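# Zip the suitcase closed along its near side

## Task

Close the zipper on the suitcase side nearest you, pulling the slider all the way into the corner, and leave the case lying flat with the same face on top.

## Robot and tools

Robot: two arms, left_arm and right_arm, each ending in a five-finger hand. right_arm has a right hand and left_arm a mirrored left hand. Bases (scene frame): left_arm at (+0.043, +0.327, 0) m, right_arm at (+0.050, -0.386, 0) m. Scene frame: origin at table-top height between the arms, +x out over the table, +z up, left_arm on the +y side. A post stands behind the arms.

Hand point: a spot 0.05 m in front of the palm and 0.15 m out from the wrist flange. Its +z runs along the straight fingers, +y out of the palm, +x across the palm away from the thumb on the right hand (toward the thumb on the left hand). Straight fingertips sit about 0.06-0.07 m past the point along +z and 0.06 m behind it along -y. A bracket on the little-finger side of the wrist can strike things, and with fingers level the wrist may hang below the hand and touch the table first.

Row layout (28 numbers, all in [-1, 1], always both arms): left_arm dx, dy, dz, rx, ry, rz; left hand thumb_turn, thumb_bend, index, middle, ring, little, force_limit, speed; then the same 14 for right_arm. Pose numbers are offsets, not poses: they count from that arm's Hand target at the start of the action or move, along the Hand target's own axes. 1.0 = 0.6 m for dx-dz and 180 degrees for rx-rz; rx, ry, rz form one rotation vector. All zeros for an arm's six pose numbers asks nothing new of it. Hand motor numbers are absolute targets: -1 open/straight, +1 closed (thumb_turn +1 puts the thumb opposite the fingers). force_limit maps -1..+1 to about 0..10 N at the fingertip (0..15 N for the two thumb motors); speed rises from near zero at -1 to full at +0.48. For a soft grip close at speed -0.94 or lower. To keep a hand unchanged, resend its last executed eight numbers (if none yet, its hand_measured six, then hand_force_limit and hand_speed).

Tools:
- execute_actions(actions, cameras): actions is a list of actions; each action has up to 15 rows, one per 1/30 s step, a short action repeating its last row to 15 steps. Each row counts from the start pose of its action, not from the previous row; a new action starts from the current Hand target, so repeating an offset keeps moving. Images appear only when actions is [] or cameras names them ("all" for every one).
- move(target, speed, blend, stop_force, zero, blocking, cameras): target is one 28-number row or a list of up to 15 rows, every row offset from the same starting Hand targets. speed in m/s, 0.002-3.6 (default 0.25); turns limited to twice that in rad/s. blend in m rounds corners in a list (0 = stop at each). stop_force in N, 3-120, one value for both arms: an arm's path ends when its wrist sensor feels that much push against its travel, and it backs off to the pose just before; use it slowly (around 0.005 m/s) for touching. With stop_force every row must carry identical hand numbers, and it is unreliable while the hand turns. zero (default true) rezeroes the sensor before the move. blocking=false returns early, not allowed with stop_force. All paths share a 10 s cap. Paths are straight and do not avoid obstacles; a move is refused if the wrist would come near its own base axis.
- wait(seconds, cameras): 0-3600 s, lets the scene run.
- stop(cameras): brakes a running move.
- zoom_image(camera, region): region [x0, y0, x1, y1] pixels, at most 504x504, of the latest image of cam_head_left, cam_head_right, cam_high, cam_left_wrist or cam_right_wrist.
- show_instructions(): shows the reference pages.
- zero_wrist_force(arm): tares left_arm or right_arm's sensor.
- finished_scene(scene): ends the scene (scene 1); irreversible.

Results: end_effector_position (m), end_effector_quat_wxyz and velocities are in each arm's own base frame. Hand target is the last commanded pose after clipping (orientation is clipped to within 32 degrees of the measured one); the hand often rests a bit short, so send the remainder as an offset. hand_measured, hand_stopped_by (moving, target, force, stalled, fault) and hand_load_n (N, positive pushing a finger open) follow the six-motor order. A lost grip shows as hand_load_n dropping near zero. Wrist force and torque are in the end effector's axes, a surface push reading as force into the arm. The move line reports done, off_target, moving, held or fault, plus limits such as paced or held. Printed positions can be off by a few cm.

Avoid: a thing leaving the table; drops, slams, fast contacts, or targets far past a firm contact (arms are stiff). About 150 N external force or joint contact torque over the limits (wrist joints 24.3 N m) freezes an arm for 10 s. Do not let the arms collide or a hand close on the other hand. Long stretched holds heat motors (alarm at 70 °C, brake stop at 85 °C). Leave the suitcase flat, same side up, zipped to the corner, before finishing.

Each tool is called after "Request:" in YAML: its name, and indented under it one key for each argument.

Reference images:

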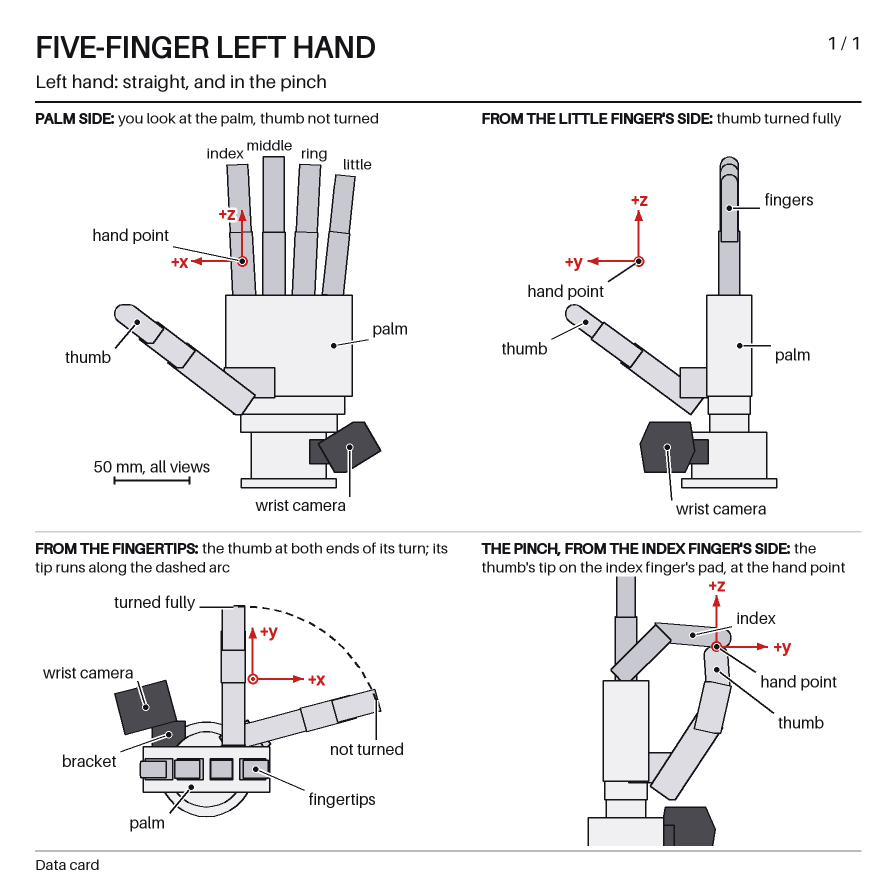

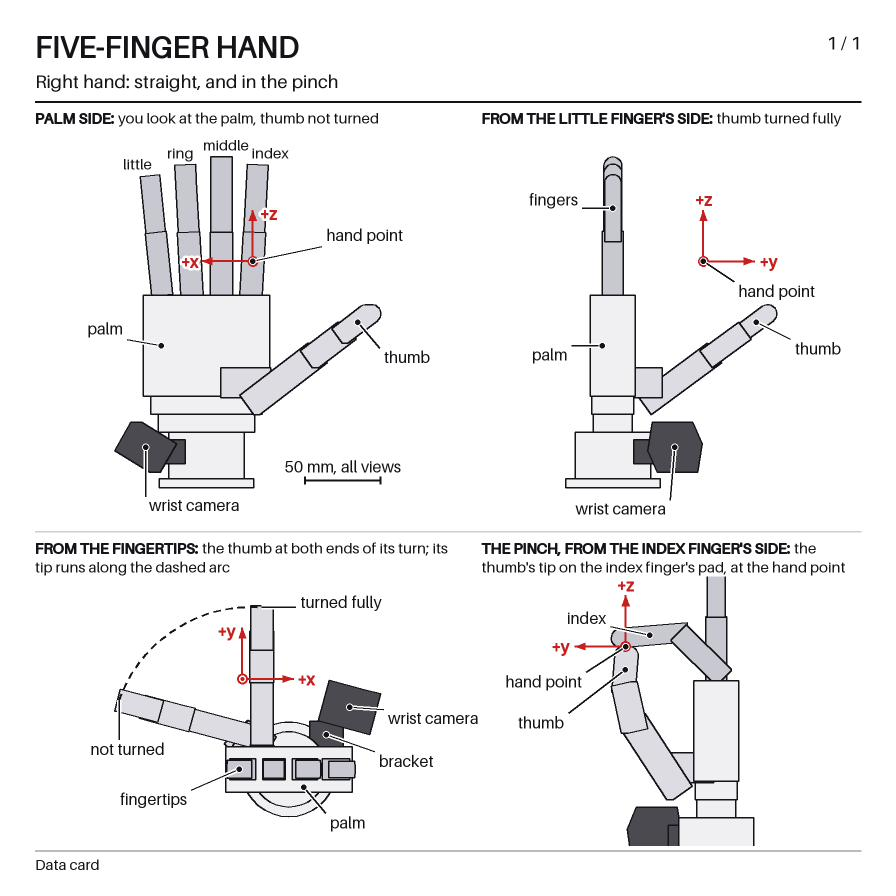

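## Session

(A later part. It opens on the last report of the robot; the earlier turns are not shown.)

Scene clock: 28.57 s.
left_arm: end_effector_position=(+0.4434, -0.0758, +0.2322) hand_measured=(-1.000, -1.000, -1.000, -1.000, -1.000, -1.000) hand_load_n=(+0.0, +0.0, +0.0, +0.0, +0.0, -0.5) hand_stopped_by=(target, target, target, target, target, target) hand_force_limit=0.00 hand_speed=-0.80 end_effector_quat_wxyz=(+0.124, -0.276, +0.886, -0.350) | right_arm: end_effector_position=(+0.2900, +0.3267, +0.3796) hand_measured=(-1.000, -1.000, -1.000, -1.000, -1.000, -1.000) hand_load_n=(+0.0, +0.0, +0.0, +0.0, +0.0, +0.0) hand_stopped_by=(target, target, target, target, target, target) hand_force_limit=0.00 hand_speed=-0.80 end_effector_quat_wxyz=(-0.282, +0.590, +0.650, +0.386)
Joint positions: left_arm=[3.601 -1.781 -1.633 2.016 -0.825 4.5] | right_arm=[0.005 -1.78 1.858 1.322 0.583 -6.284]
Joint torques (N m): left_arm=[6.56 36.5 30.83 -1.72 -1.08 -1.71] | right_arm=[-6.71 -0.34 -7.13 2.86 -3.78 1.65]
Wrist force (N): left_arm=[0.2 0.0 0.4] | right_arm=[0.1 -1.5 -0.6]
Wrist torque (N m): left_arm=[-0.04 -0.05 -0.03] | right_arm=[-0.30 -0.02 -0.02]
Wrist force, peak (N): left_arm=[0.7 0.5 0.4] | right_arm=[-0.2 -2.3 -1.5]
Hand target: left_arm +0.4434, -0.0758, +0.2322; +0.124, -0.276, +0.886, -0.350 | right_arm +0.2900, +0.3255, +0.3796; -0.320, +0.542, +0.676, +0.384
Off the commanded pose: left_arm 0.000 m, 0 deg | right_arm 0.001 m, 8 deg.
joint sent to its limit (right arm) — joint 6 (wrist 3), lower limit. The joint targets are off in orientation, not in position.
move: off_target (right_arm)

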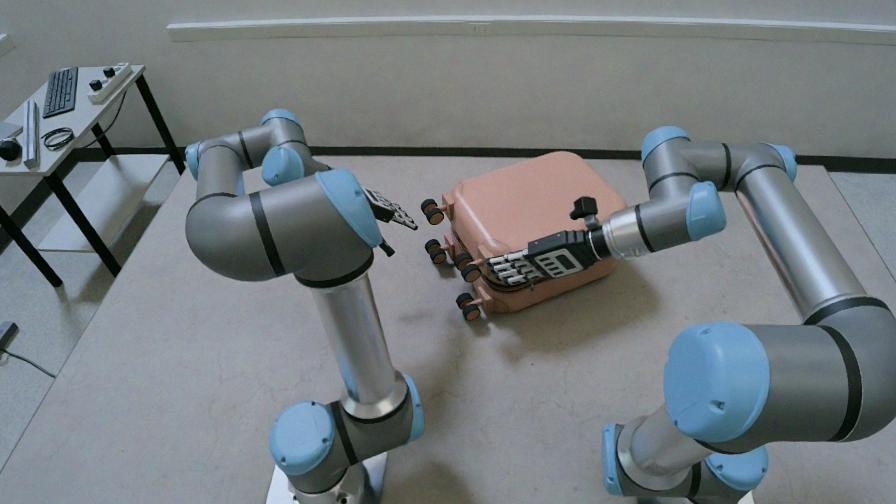

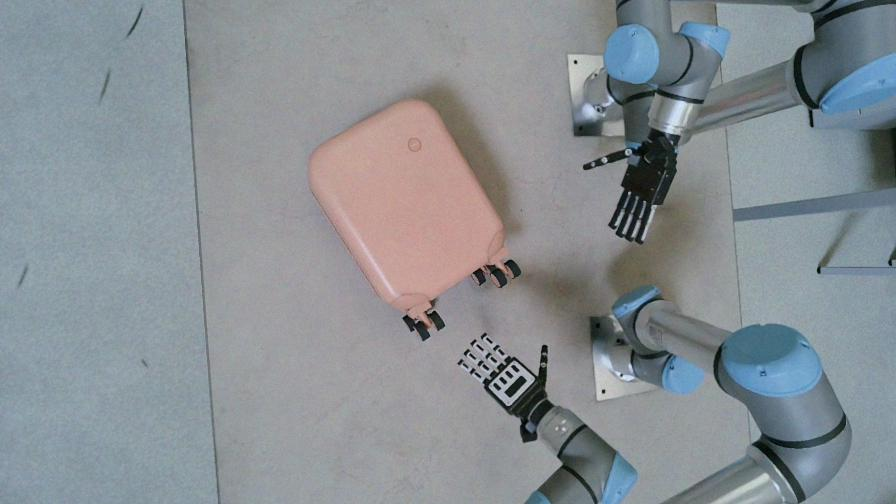

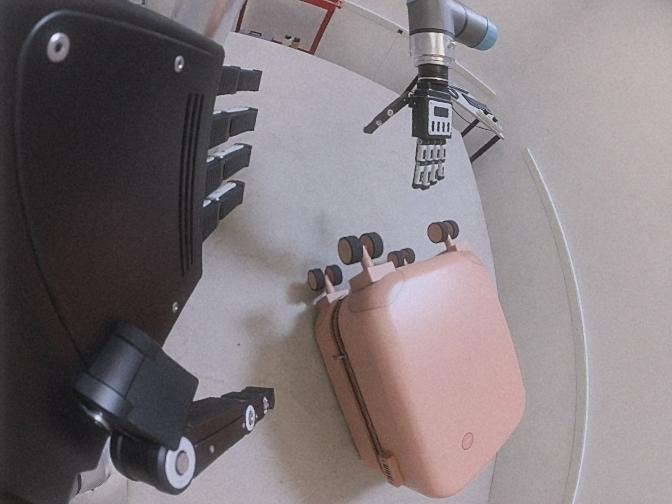

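Request:
move:
  target:
    - [0,0,0,0,0,0,-1,-1,-1,-1,-1,-1,0,-0.8,0,0,0,0,0,0.6,-1,-1,-1,-1,-1,-1,0,-0.8]
    - [0,0,0,0,0,0,-1,-1,-1,-1,-1,-1,0,-0.8,0,0,0,0,0,-0.75,-1,-1,-1,-1,-1,-1,0,-0.8]
    - [0,0,0,0,0,0,-1,-1,-1,-1,-1,-1,0,-0.8,0,0,0,0,0,0,-1,-1,-1,-1,-1,-1,0,-0.8]
  speed: 0.6
  blend: 0.02
  cameras: ["cam_head_left","cam_high","cam_right_wrist"]

Scene clock: 37.90 s.
left_arm: end_effector_position=(+0.4434, -0.0758, +0.2322) hand_measured=(-1.000, -1.000, -1.000, -1.000, -1.000, -1.000) hand_load_n=(+0.0, +0.0, +0.0, +0.0, +0.0, +0.0) hand_stopped_by=(target, target, target, target, target, target) hand_force_limit=0.00 hand_speed=-0.80 end_effector_quat_wxyz=(+0.124, -0.276, +0.886, -0.350) | right_arm: end_effector_position=(+0.2900, +0.3255, +0.3796) hand_measured=(-1.000, -1.000, -1.000, -1.000, -1.000, -1.000) hand_load_n=(+0.0, +0.0, +0.0, +0.0, +0.0, +0.0) hand_stopped_by=(target, target, target, target, target, target) hand_force_limit=0.00 hand_speed=-0.80 end_effector_quat_wxyz=(-0.320, +0.542, +0.676, +0.384)
Joint positions: left_arm=[3.601 -1.781 -1.633 2.016 -0.825 4.5] | right_arm=[-0.074 -1.728 1.926 1.53 0.532 -0.384]
Joint torques (N m): left_arm=[0.05 36.94 31.17 -1.11 -1.07 -1.58] | right_arm=[-8.9 -14.81 -6.88 3.62 -3.97 1.78]
Wrist force (N): left_arm=[0.3 0.2 0.1] | right_arm=[-0.1 -0.7 -0.5]
Wrist torque (N m): left_arm=[0.01 -0.07 -0.04] | right_arm=[-0.15 0.05 -0.01]
Wrist force, peak (N): left_arm=[0.7 0.2 0.5] | right_arm=[1.1 -3.8 -0.9]
Hand target: left_arm +0.4434, -0.0758, +0.2322; +0.124, -0.276, +0.886, -0.350 | right_arm +0.2900, +0.3255, +0.3796; -0.320, +0.542, +0.676, +0.384
Off the commanded pose: left_arm 0.000 m, 0 deg | right_arm 0.000 m, 0 deg.
move: done

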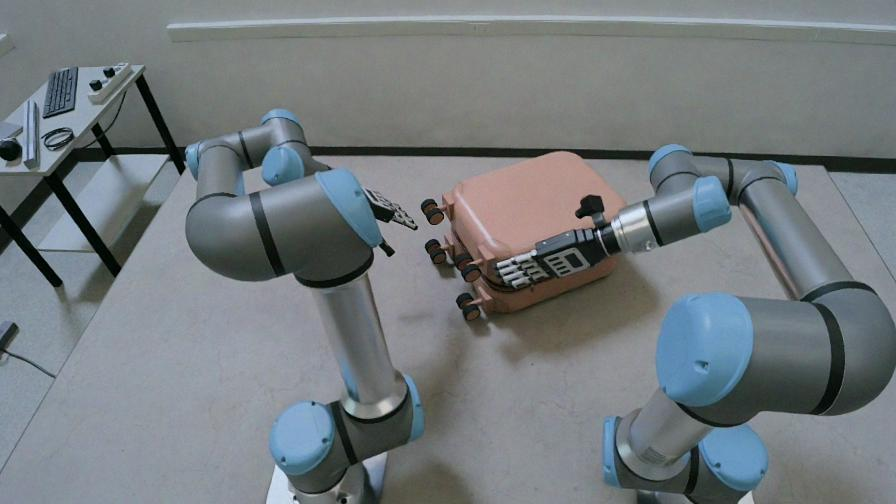

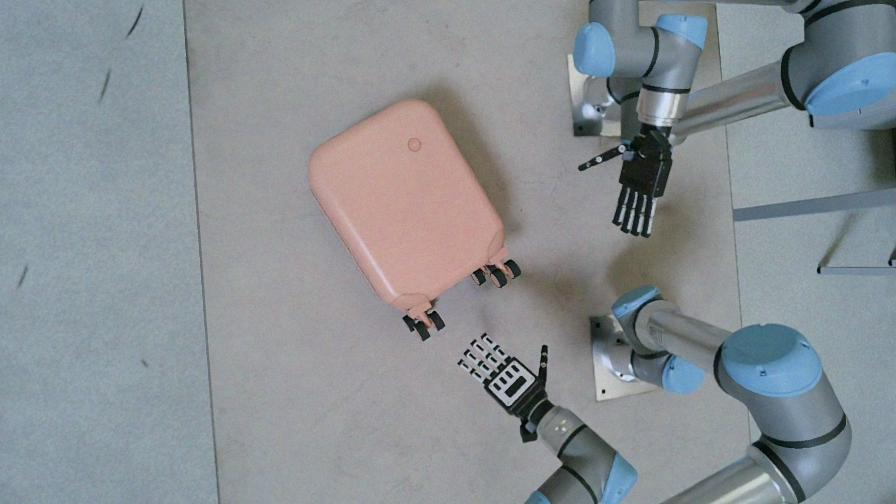

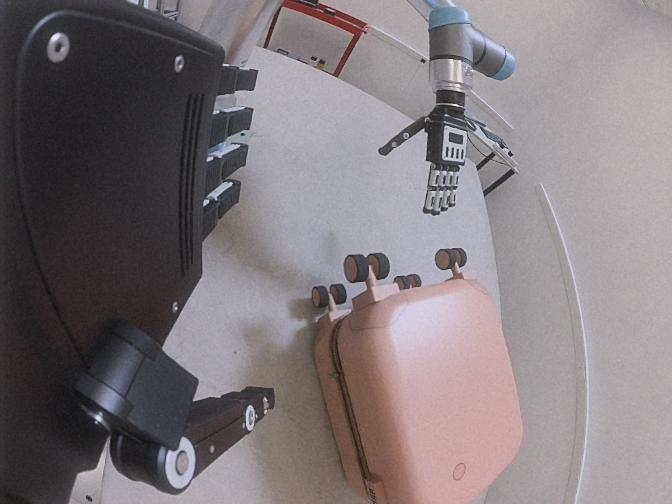

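Request:
move:
  target: [0,0,0,0,0,0,-1,-1,-1,-1,-1,-1,0,-0.8,-0.3787,0.0238,0.133,0,0,0,1,0,-0.2,-1,-1,-1,0,-0.3]
  speed: 0.2
  cameras: ["cam_head_left","cam_high","cam_right_wrist","cam_left_wrist"]

Request:
zoom_image:
  camera: "cam_right_wrist"
  region: [200, 160, 460, 420]

Scene clock: 43.63 s.
left_arm: end_effector_position=(+0.4434, -0.0758, +0.2322) hand_measured=(-1.000, -1.000, -1.000, -1.000, -1.000, -1.000) hand_load_n=(+0.0, +0.0, +0.0, +0.0, +0.0, +0.0) hand_stopped_by=(target, target, target, target, target, target) hand_force_limit=0.00 hand_speed=-0.80 end_effector_quat_wxyz=(+0.124, -0.276, +0.886, -0.350) | right_arm: end_effector_position=(+0.3501, +0.2856, +0.1494) hand_measured=(+1.000, +0.000, -0.200, -1.000, -1.000, -1.000) hand_load_n=(+0.0, +0.0, +0.0, +0.0, +0.0, +0.0) hand_stopped_by=(target, target, target, target, target, target) hand_force_limit=0.00 hand_speed=-0.30 end_effector_quat_wxyz=(-0.320, +0.542, +0.676, +0.384)
Joint positions: left_arm=[3.601 -1.781 -1.633 2.016 -0.825 4.5] | right_arm=[-0.202 -1.272 2.198 1.006 0.565 -0.622]
Joint torques (N m): left_arm=[-3.66 36.69 30.86 -1.03 -1.04 -1.77] | right_arm=[-1.22 -10.7 -10.66 1.68 -4.04 -1.08]
Wrist force (N): left_arm=[0.6 0.2 0.1] | right_arm=[-0.3 -1.1 -0.4]
Wrist torque (N m): left_arm=[0.01 -0.12 -0.01] | right_arm=[-0.22 0.08 -0.09]
Wrist force, peak (N): left_arm=[0.8 0.0 0.3] | right_arm=[-2.2 -0.6 0.1]
Hand target: left_arm +0.4434, -0.0758, +0.2322; +0.124, -0.276, +0.886, -0.350 | right_arm +0.3501, +0.2856, +0.1493; -0.320, +0.542, +0.676, +0.384
Off the commanded pose: left_arm 0.000 m, 0 deg | right_arm 0.000 m, 0 deg.
move: done
Images, in order (width x height): cam_head_left 896x504, cam_high 896x504, cam_left_wrist 672x504, cam_right_wrist 672x504.

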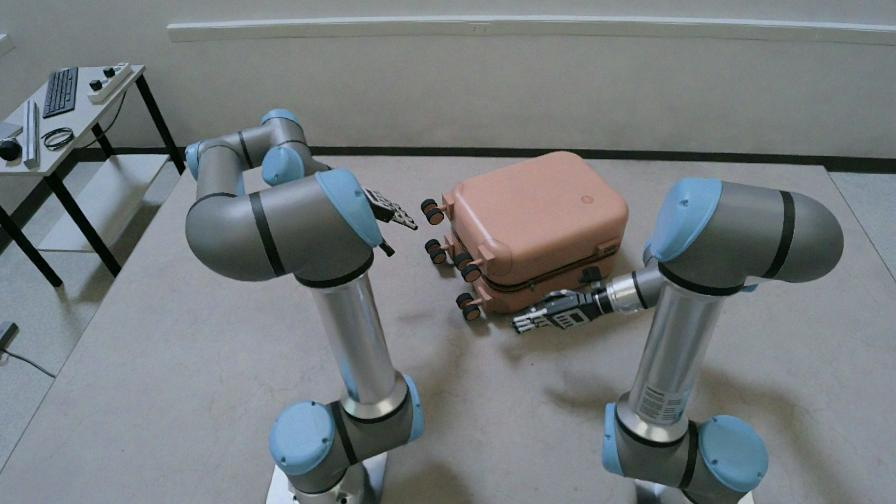

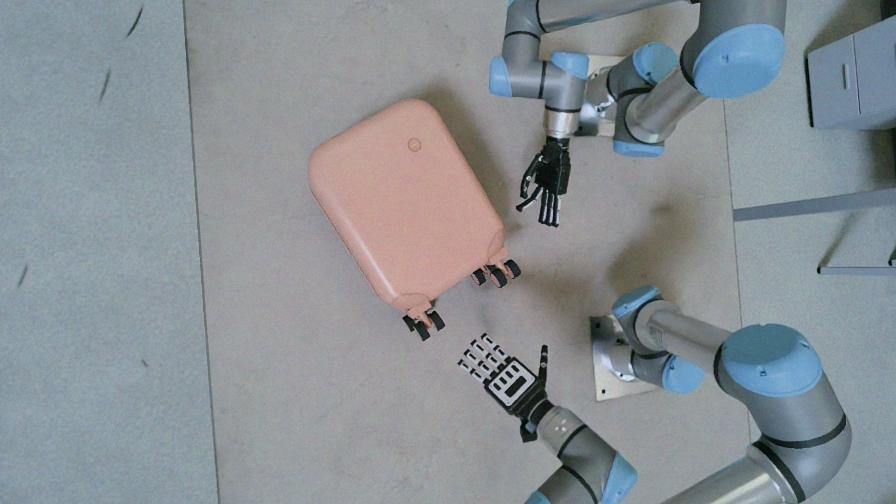

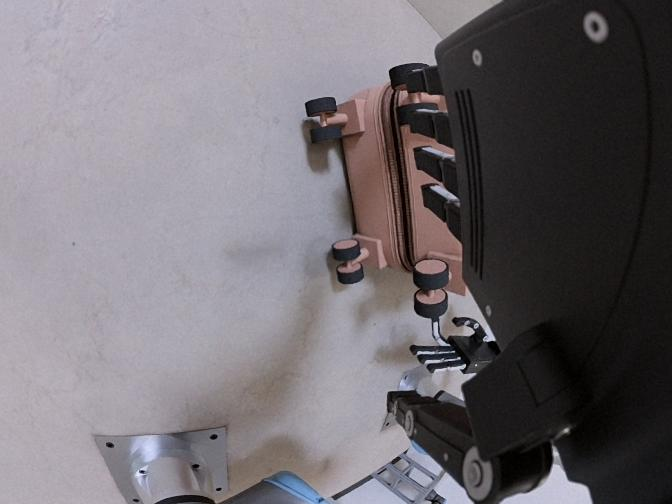

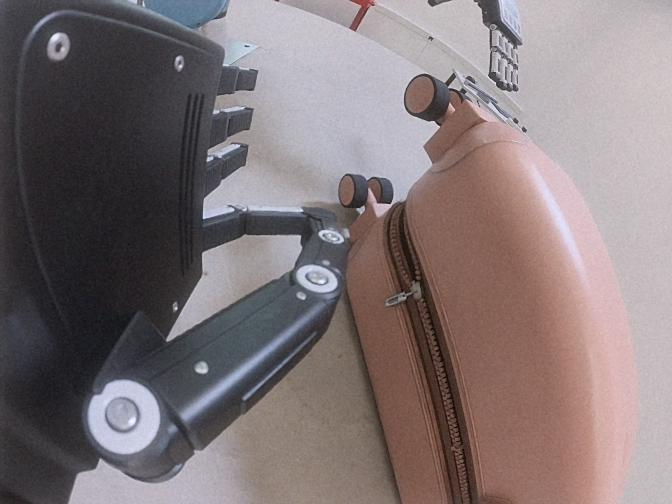

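Scaled by 1.938 from the camera's image (finer frame: 960x720).

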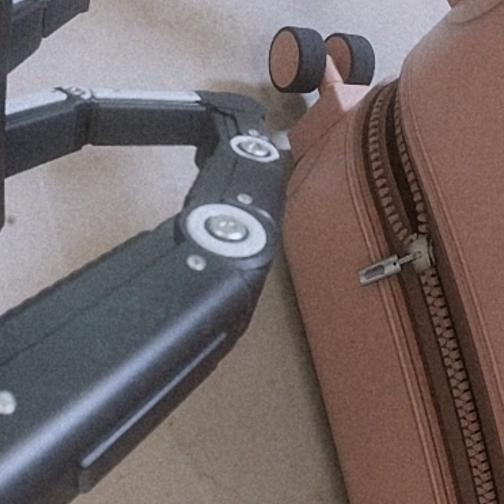

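Request:
move:
  target: [0,0,0,0,0,0,-1,-1,-1,-1,-1,-1,0,-0.8,0,0.05,0,0,0,0,1,0,-0.2,-1,-1,-1,0,-0.3]
  speed: 0.1
  stop_force: 10
  cameras: ["cam_head_left","cam_head_right","cam_high","cam_right_wrist","cam_left_wrist"]

Request:
zoom_image:
  camera: "cam_right_wrist"
  region: [240, 160, 460, 380]

Request:
zoom_image:
  camera: "cam_head_left"
  region: [480, 220, 640, 340]

Scene clock: 46.87 s.
left_arm: end_effector_position=(+0.4434, -0.0758, +0.2322) hand_measured=(-1.000, -1.000, -1.000, -1.000, -1.000, -1.000) hand_load_n=(+0.0, +0.0, +0.0, +0.0, +0.0, +0.0) hand_stopped_by=(target, target, target, target, target, target) hand_force_limit=0.00 hand_speed=-0.80 end_effector_quat_wxyz=(+0.124, -0.276, +0.886, -0.350) | right_arm: end_effector_position=(+0.3795, +0.2891, +0.1545) hand_measured=(+1.000, +0.000, -0.200, -1.000, -1.000, -1.000) hand_load_n=(+0.0, +0.0, +0.0, +0.0, +0.0, +0.0) hand_stopped_by=(target, target, target, target, target, target) hand_force_limit=0.00 hand_speed=-0.30 end_effector_quat_wxyz=(-0.320, +0.542, +0.676, +0.384)
Joint positions: left_arm=[3.601 -1.781 -1.633 2.016 -0.825 4.5] | right_arm=[-0.171 -1.233 2.099 1.019 0.554 -0.566]
Joint torques (N m): left_arm=[-5.79 36.83 30.88 -1.11 -1.11 -1.75] | right_arm=[-7.92 -30.1 -2.04 1.74 1.27 -0.77]
Wrist force (N): left_arm=[0.5 0.0 0.2] | right_arm=[-0.5 -1.2 -0.6]
Wrist torque (N m): left_arm=[-0.01 -0.10 -0.01] | right_arm=[-0.21 0.10 -0.07]
Wrist force, peak (N): left_arm=[0.8 0.2 0.1] | right_arm=[-0.3 -1.6 -0.6]
Hand target: left_arm +0.4434, -0.0758, +0.2322; +0.124, -0.276, +0.886, -0.350 | right_arm +0.3795, +0.2891, +0.1545; -0.320, +0.542, +0.676, +0.384
Off the commanded pose: left_arm 0.000 m, 0 deg | right_arm 0.000 m, 0 deg.
move: done

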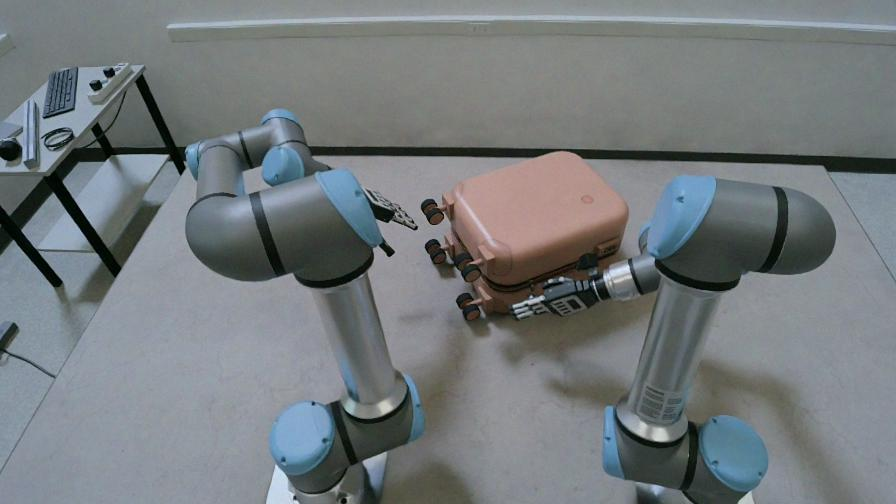

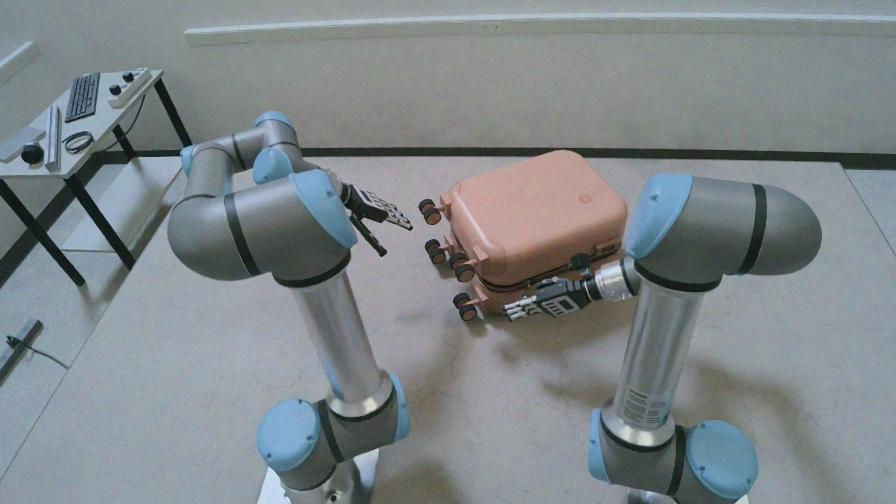

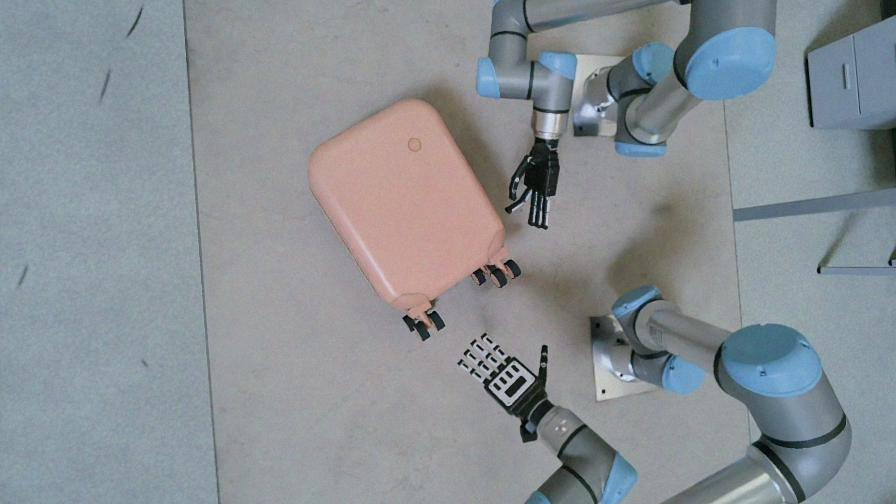

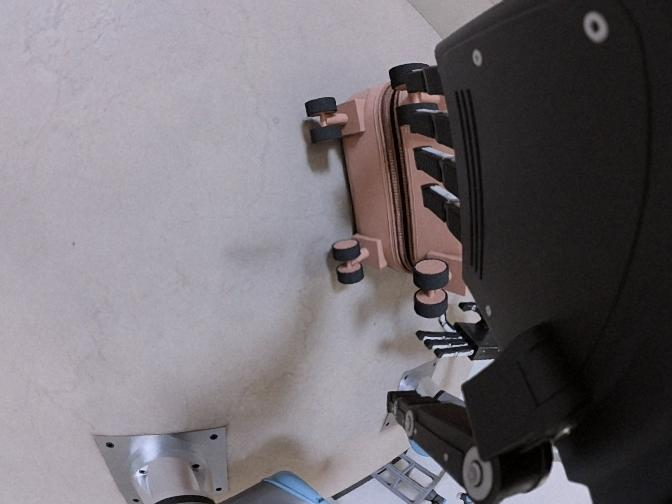

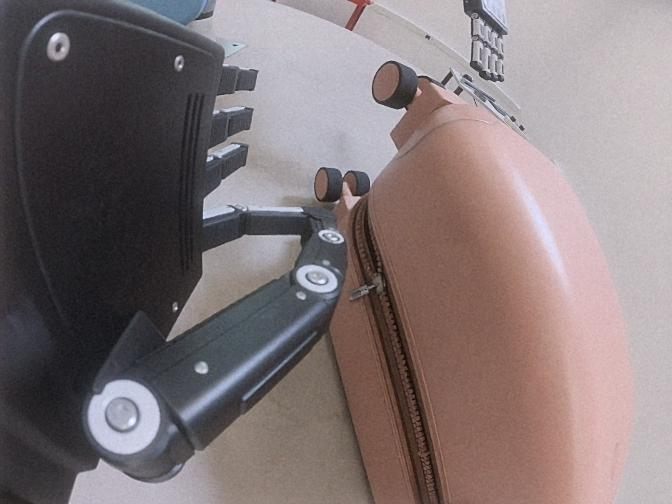

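Scaled by 2.291 from the camera's image (finer frame: 960x720).

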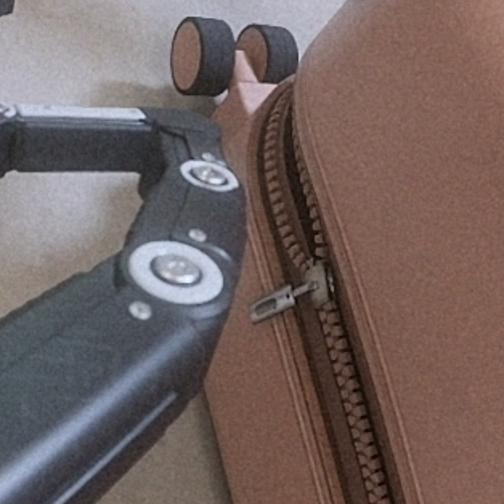

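Scaled by 3.150 from the camera's image (finer frame: 1280x720).

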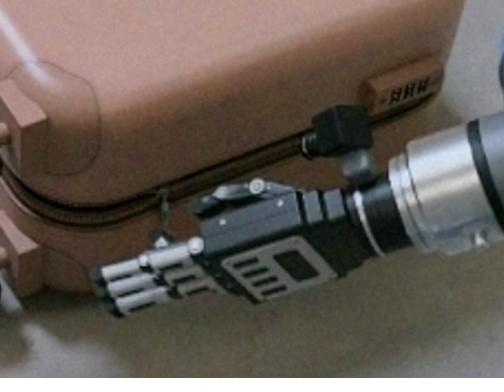

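Request:
move:
  target: [0,0,0,0,0,0,-1,-1,-1,-1,-1,-1,0,-0.8,-0.1105,0.0437,-0.0197,0,0,0,1,0,-1,-1,-1,-1,0,-0.3]
  speed: 0.08
  stop_force: 8
  cameras: ["cam_head_left","cam_right_wrist"]

Request:
zoom_image:
  camera: "cam_right_wrist"
  region: [240, 120, 440, 320]

Request:
zoom_image:
  camera: "cam_head_left"
  region: [480, 220, 640, 340]

Scene clock: 51.37 s.
left_arm: end_effector_position=(+0.4434, -0.0758, +0.2322) hand_measured=(-1.000, -1.000, -1.000, -1.000, -1.000, -1.000) hand_load_n=(+0.0, +0.0, +0.0, +0.0, +0.0, +0.0) hand_stopped_by=(target, target, target, target, target, target) hand_force_limit=0.00 hand_speed=-0.80 end_effector_quat_wxyz=(+0.124, -0.276, +0.886, -0.350) | right_arm: end_effector_position=(+0.4191, +0.2497, +0.1087) hand_measured=(+1.000, +0.000, -1.000, -1.000, -1.000, -1.000) hand_load_n=(+0.0, +0.0, -0.5, +0.0, +0.0, +0.0) hand_stopped_by=(target, target, target, target, target, target) hand_force_limit=0.00 hand_speed=-0.30 end_effector_quat_wxyz=(-0.320, +0.542, +0.676, +0.384)
Joint positions: left_arm=[3.601 -1.781 -1.633 2.016 -0.825 4.5] | right_arm=[-0.265 -1.06 2.046 1.036 0.59 -0.728]
Joint torques (N m): left_arm=[-5.59 36.77 30.6 -1.08 -1.04 -1.74] | right_arm=[8 -30.55 1.51 1.71 -3.81 -0.61]
Wrist force (N): left_arm=[0.3 0.3 0.0] | right_arm=[0.0 -1.3 -0.5]
Wrist torque (N m): left_arm=[0.02 -0.07 -0.03] | right_arm=[-0.21 0.03 -0.09]
Wrist force, peak (N): left_arm=[0.7 0.4 0.1] | right_arm=[-1.0 -1.3 -0.5]
Hand target: left_arm +0.4434, -0.0758, +0.2322; +0.124, -0.276, +0.886, -0.350 | right_arm +0.4191, +0.2497, +0.1087; -0.320, +0.542, +0.676, +0.384
Off the commanded pose: left_arm 0.000 m, 0 deg | right_arm 0.000 m, 0 deg.
move: done

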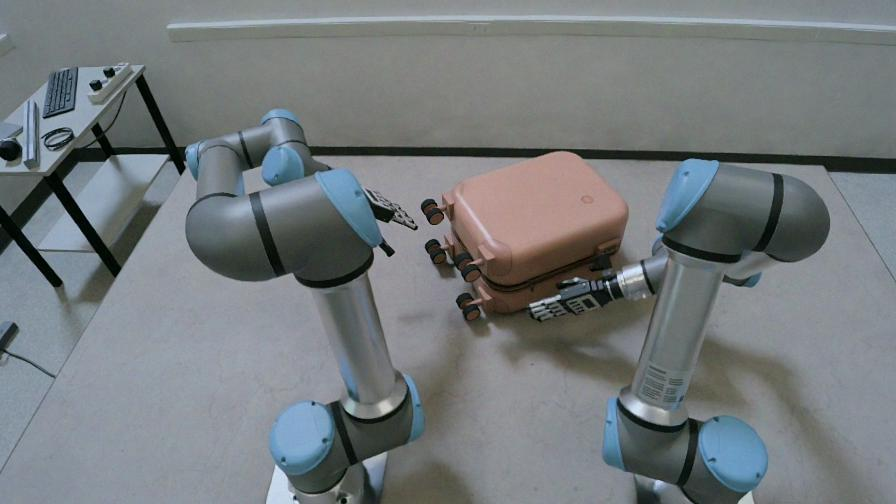

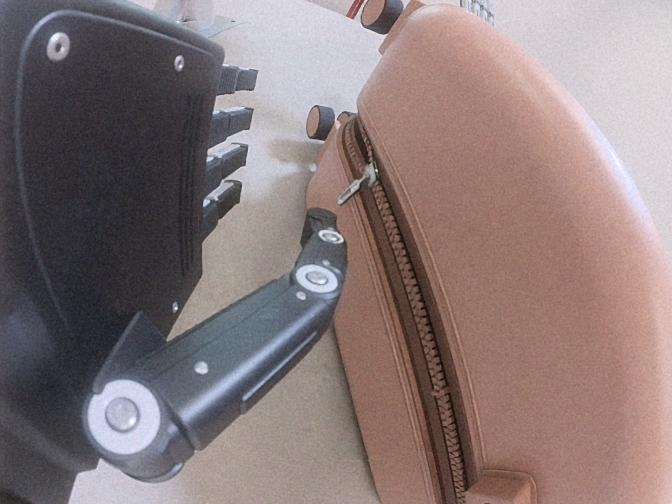

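Scaled by 2.520 from the camera's image (finer frame: 960x720).

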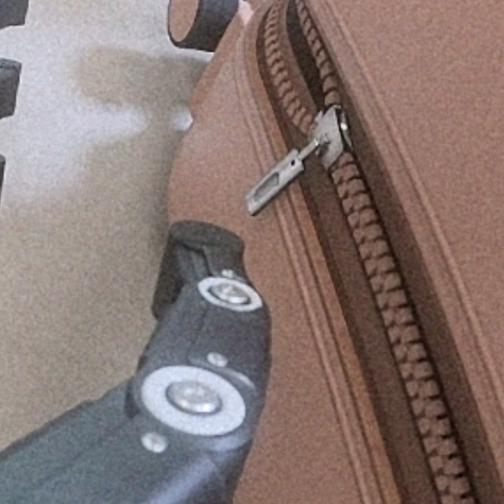

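Scaled by 3.150 from the camera's image (finer frame: 1280x720).

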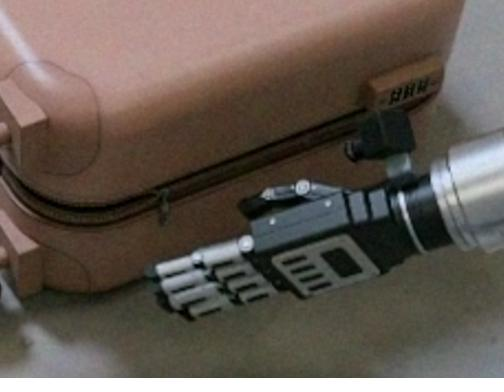

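Request:
move:
  target: [0,0,0,0,0,0,-1,-1,-1,-1,-1,-1,0,-0.8,0.016,0.0343,0.0025,0,0,0,1,0,-1,-1,-1,-1,0,-0.3]
  speed: 0.03
  stop_force: 5
  cameras: ["cam_head_left","cam_right_wrist"]

Request:
zoom_image:
  camera: "cam_right_wrist"
  region: [260, 120, 420, 280]

Request:
zoom_image:
  camera: "cam_head_left"
  region: [480, 240, 600, 330]

Scene clock: 54.60 s.
left_arm: end_effector_position=(+0.4434, -0.0758, +0.2322) hand_measured=(-1.000, -1.000, -1.000, -1.000, -1.000, -1.000) hand_load_n=(-0.5, +0.0, +0.0, +0.0, +0.0, +0.0) hand_stopped_by=(target, target, target, target, target, target) hand_force_limit=0.00 hand_speed=-0.80 end_effector_quat_wxyz=(+0.124, -0.276, +0.886, -0.350) | right_arm: end_effector_position=(+0.4372, +0.2582, +0.1197) hand_measured=(+1.000, +0.000, -1.000, -1.000, -1.000, -1.000) hand_load_n=(+0.0, +0.0, +0.0, +0.0, +0.0, +0.0) hand_stopped_by=(target, target, target, target, target, target) hand_force_limit=0.00 hand_speed=-0.30 end_effector_quat_wxyz=(-0.320, +0.542, +0.676, +0.384)
Joint positions: left_arm=[3.601 -1.781 -1.633 2.016 -0.825 4.5] | right_arm=[-0.228 -1.059 1.975 1.054 0.575 -0.668]
Joint torques (N m): left_arm=[-5.55 36.72 30.74 -1.11 -0.99 -1.84] | right_arm=[-8.31 -23.98 0.81 1.66 1.53 -1.19]
Wrist force (N): left_arm=[0.7 0.1 0.2] | right_arm=[0.0 -1.1 -0.7]
Wrist torque (N m): left_arm=[0.00 -0.13 -0.01] | right_arm=[-0.18 0.04 -0.06]
Wrist force, peak (N): left_arm=[0.7 -0.2 0.3] | right_arm=[-0.2 -1.7 -0.7]
Hand target: left_arm +0.4434, -0.0758, +0.2322; +0.124, -0.276, +0.886, -0.350 | right_arm +0.4372, +0.2581, +0.1197; -0.320, +0.542, +0.676, +0.384
Off the commanded pose: left_arm 0.000 m, 0 deg | right_arm 0.000 m, 0 deg.
move: done

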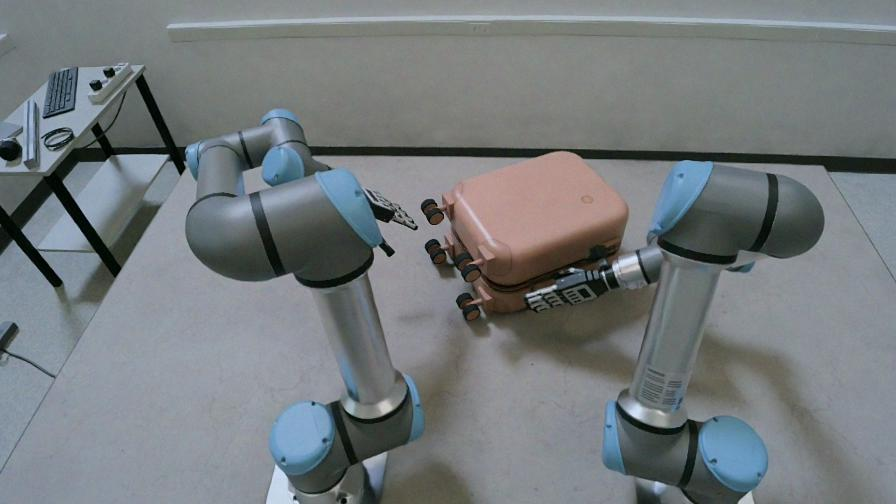

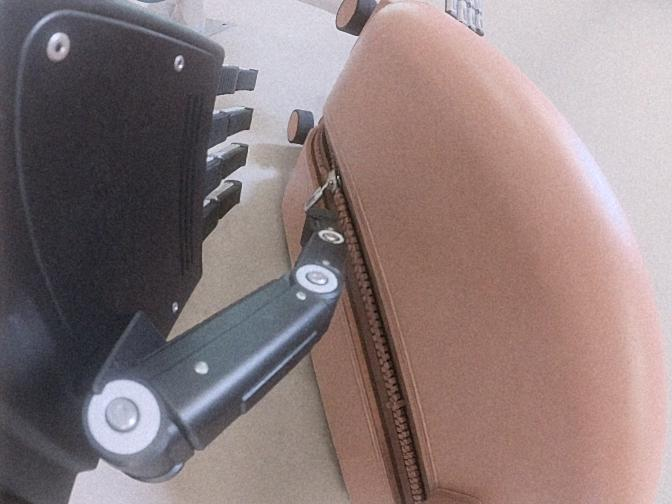

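Scaled by 3.150 from the camera's image (finer frame: 960x720).

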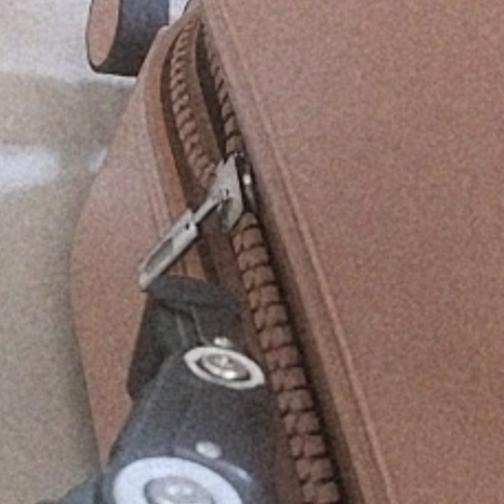

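Scaled by 4.200 from the camera's image (finer frame: 1280x720).

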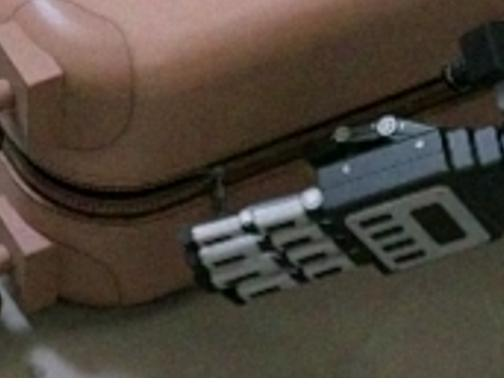

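Request:
move:
  target: [0,0,0,0,0,0,-1,-1,-1,-1,-1,-1,0,-0.8,0.0003,0.0156,0.0058,0,0,0,1,0,-1,-1,-1,-1,0,-0.3]
  speed: 0.01
  stop_force: 4
  cameras: ["cam_right_wrist"]

Request:
zoom_image:
  camera: "cam_right_wrist"
  region: [260, 120, 420, 280]

Scene clock: 57.83 s.
left_arm: end_effector_position=(+0.4434, -0.0758, +0.2322) hand_measured=(-1.000, -1.000, -1.000, -1.000, -1.000, -1.000) hand_load_n=(+0.0, +0.0, +0.0, +0.0, +0.0, +0.0) hand_stopped_by=(target, target, target, target, target, target) hand_force_limit=0.00 hand_speed=-0.80 end_effector_quat_wxyz=(+0.124, -0.276, +0.886, -0.350) | right_arm: end_effector_position=(+0.4463, +0.2624, +0.1197) hand_measured=(+1.000, +0.000, -1.000, -1.000, -1.000, -1.000) hand_load_n=(+0.0, +0.0, +0.0, +0.0, +0.0, +0.0) hand_stopped_by=(target, target, target, target, target, target) hand_force_limit=0.00 hand_speed=-0.30 end_effector_quat_wxyz=(-0.320, +0.542, +0.676, +0.384)
Joint positions: left_arm=[3.601 -1.781 -1.633 2.016 -0.825 4.5] | right_arm=[-0.211 -1.046 1.942 1.051 0.568 -0.639]
Joint torques (N m): left_arm=[-5.72 36.59 30.77 -1.12 -1.06 -1.76] | right_arm=[-8.56 -37.22 0.96 3.43 0.25 -1.16]
Wrist force (N): left_arm=[0.4 0.1 0.1] | right_arm=[-0.2 -1.1 -0.6]
Wrist torque (N m): left_arm=[0.00 -0.09 -0.02] | right_arm=[-0.19 0.07 -0.10]
Wrist force, peak (N): left_arm=[0.8 0.2 0.3] | right_arm=[0.0 -1.3 -1.0]
Hand target: left_arm +0.4434, -0.0758, +0.2322; +0.124, -0.276, +0.886, -0.350 | right_arm +0.4463, +0.2624, +0.1197; -0.320, +0.542, +0.676, +0.384
Off the commanded pose: left_arm 0.000 m, 0 deg | right_arm 0.000 m, 0 deg.
move: done

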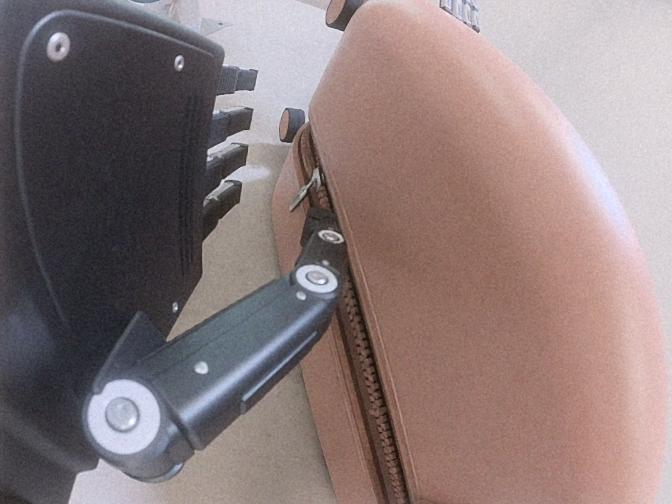

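Scaled by 3.150 from the camera's image (finer frame: 960x720).

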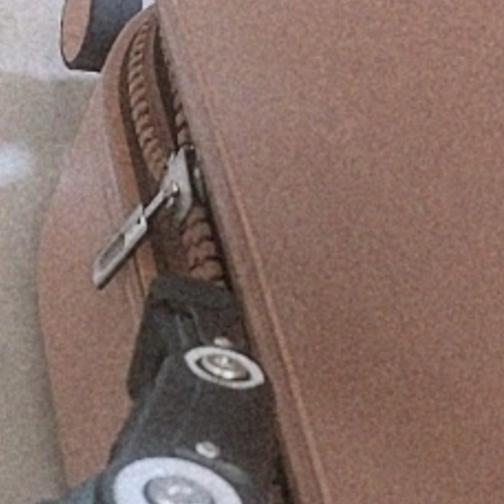

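Request:
move:
  target: [0,0,0,0,0,0,-1,-1,-1,-1,-1,-1,0,-0.8,0.0132,-0.0091,0.0192,0,0,0,1,0,-1,-1,-1,-1,0,-0.3]
  speed: 0.015
  stop_force: 15
  cameras: ["cam_right_wrist"]

Request:
zoom_image:
  camera: "cam_right_wrist"
  region: [260, 120, 420, 280]

Scene clock: 60.83 s.
left_arm: end_effector_position=(+0.4434, -0.0758, +0.2322) hand_measured=(-1.000, -1.000, -1.000, -1.000, -1.000, -1.000) hand_load_n=(+0.0, +0.0, +0.0, +0.0, +0.0, +0.0) hand_stopped_by=(target, target, target, target, target, target) hand_force_limit=0.00 hand_speed=-0.80 end_effector_quat_wxyz=(+0.124, -0.276, +0.886, -0.350) | right_arm: end_effector_position=(+0.4391, +0.2755, +0.1197) hand_measured=(+1.000, +0.000, -1.000, -1.000, -1.000, -1.000) hand_load_n=(+0.0, +0.0, +0.0, +0.0, +0.0, +0.0) hand_stopped_by=(target, target, target, target, target, target) hand_force_limit=0.00 hand_speed=-0.30 end_effector_quat_wxyz=(-0.320, +0.542, +0.676, +0.384)
Joint positions: left_arm=[3.601 -1.781 -1.633 2.016 -0.825 4.5] | right_arm=[-0.18 -1.061 1.951 1.009 0.557 -0.583]
Joint torques (N m): left_arm=[-5.37 36.89 30.74 -1.01 -0.99 -1.74] | right_arm=[-9.14 -19.26 -19.66 4.5 1.22 -1.48]
Wrist force (N): left_arm=[0.4 0.2 0.2] | right_arm=[0.0 -1.3 -0.6]
Wrist torque (N m): left_arm=[0.02 -0.09 -0.02] | right_arm=[-0.22 0.01 -0.07]
Wrist force, peak (N): left_arm=[0.6 0.1 0.4] | right_arm=[-0.4 -1.5 -0.7]
Hand target: left_arm +0.4434, -0.0758, +0.2322; +0.124, -0.276, +0.886, -0.350 | right_arm +0.4391, +0.2755, +0.1197; -0.320, +0.542, +0.676, +0.384
Off the commanded pose: left_arm 0.000 m, 0 deg | right_arm 0.000 m, 0 deg.
move: done

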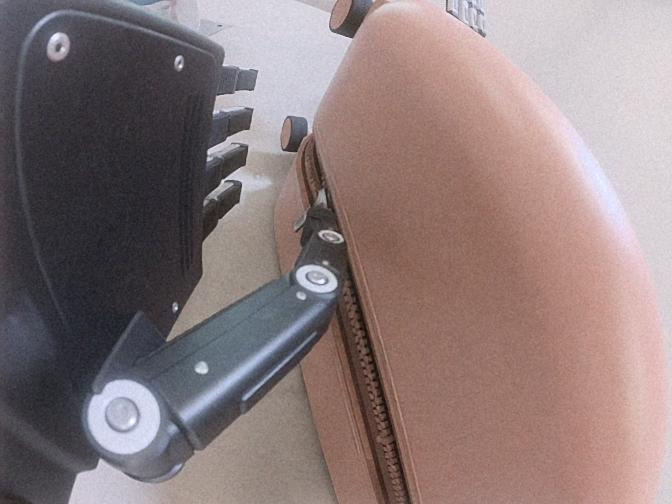

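Scaled by 3.150 from the camera's image (finer frame: 960x720).

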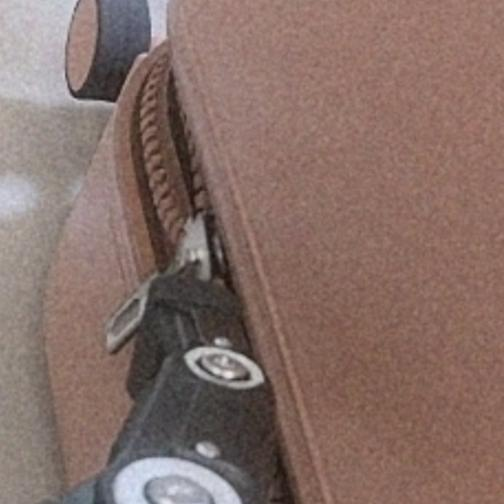

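Request:
move:
  target: [0,0,0,0,0,0,-1,-1,-1,-1,-1,-1,0,-0.8,0.0176,-0.0121,0.0256,0,0,0,1,0,-1,-1,-1,-1,0,-0.3]
  speed: 0.02
  stop_force: 20
  cameras: ["cam_right_wrist","cam_head_left"]

Request:
zoom_image:
  camera: "cam_right_wrist"
  region: [260, 120, 420, 280]

Request:
zoom_image:
  camera: "cam_head_left"
  region: [480, 240, 600, 330]

Scene clock: 63.33 s.
left_arm: end_effector_position=(+0.4434, -0.0758, +0.2322) hand_measured=(-1.000, -1.000, -1.000, -1.000, -1.000, -1.000) hand_load_n=(-0.5, +0.0, +0.0, +0.0, +0.0, +0.0) hand_stopped_by=(target, target, target, target, target, target) hand_force_limit=0.00 hand_speed=-0.80 end_effector_quat_wxyz=(+0.124, -0.276, +0.886, -0.350) | right_arm: end_effector_position=(+0.4295, +0.2931, +0.1197) hand_measured=(+1.000, +0.000, -1.000, -1.000, -1.000, -1.000) hand_load_n=(+0.0, +0.0, +0.0, +0.0, +0.0, +0.0) hand_stopped_by=(target, target, target, target, target, target) hand_force_limit=0.00 hand_speed=-0.30 end_effector_quat_wxyz=(-0.320, +0.542, +0.676, +0.384)
Joint positions: left_arm=[3.601 -1.781 -1.633 2.016 -0.825 4.5] | right_arm=[-0.135 -1.081 1.961 0.95 0.544 -0.501]
Joint torques (N m): left_arm=[-5.31 36.85 30.8 -1.13 -0.88 -1.7] | right_arm=[-7.96 -18.16 -19.13 4.33 1.41 -1.28]
Wrist force (N): left_arm=[0.2 0.2 0.0] | right_arm=[-0.2 -1.2 -0.7]
Wrist torque (N m): left_arm=[0.02 -0.07 -0.03] | right_arm=[-0.19 0.06 -0.08]
Wrist force, peak (N): left_arm=[0.7 0.2 0.3] | right_arm=[-0.5 -1.5 -0.7]
Hand target: left_arm +0.4434, -0.0758, +0.2322; +0.124, -0.276, +0.886, -0.350 | right_arm +0.4295, +0.2931, +0.1197; -0.320, +0.542, +0.676, +0.384
Off the commanded pose: left_arm 0.000 m, 0 deg | right_arm 0.000 m, 0 deg.
move: done
Images, in order (width x height): cam_head_left 896x504, cam_right_wrist 672x504.

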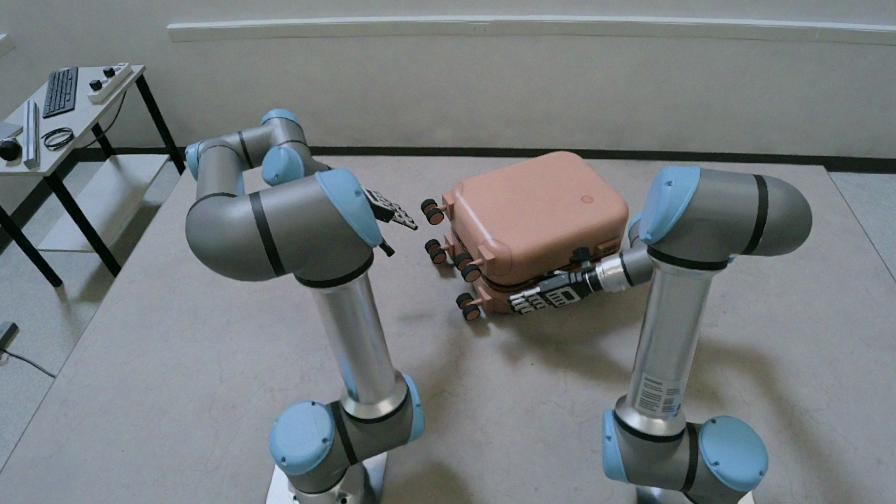

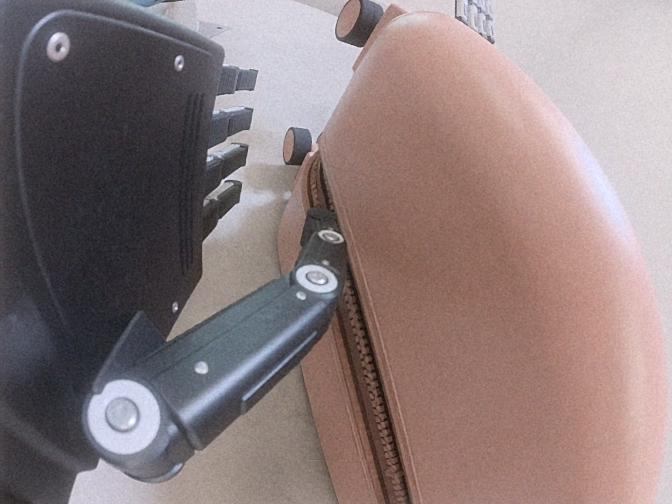

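Scaled by 3.150 from the camera's image (finer frame: 960x720).

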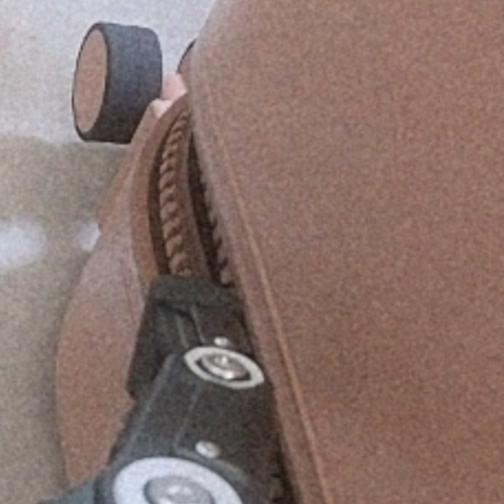

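Scaled by 4.200 from the camera's image (finer frame: 1280x720).

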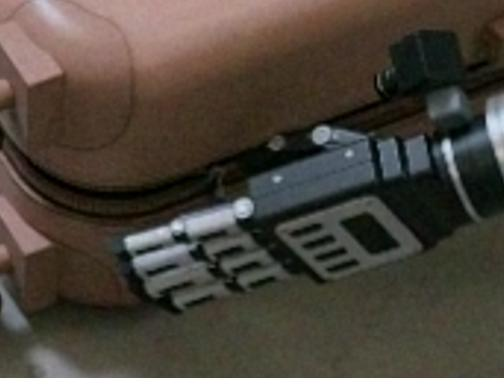

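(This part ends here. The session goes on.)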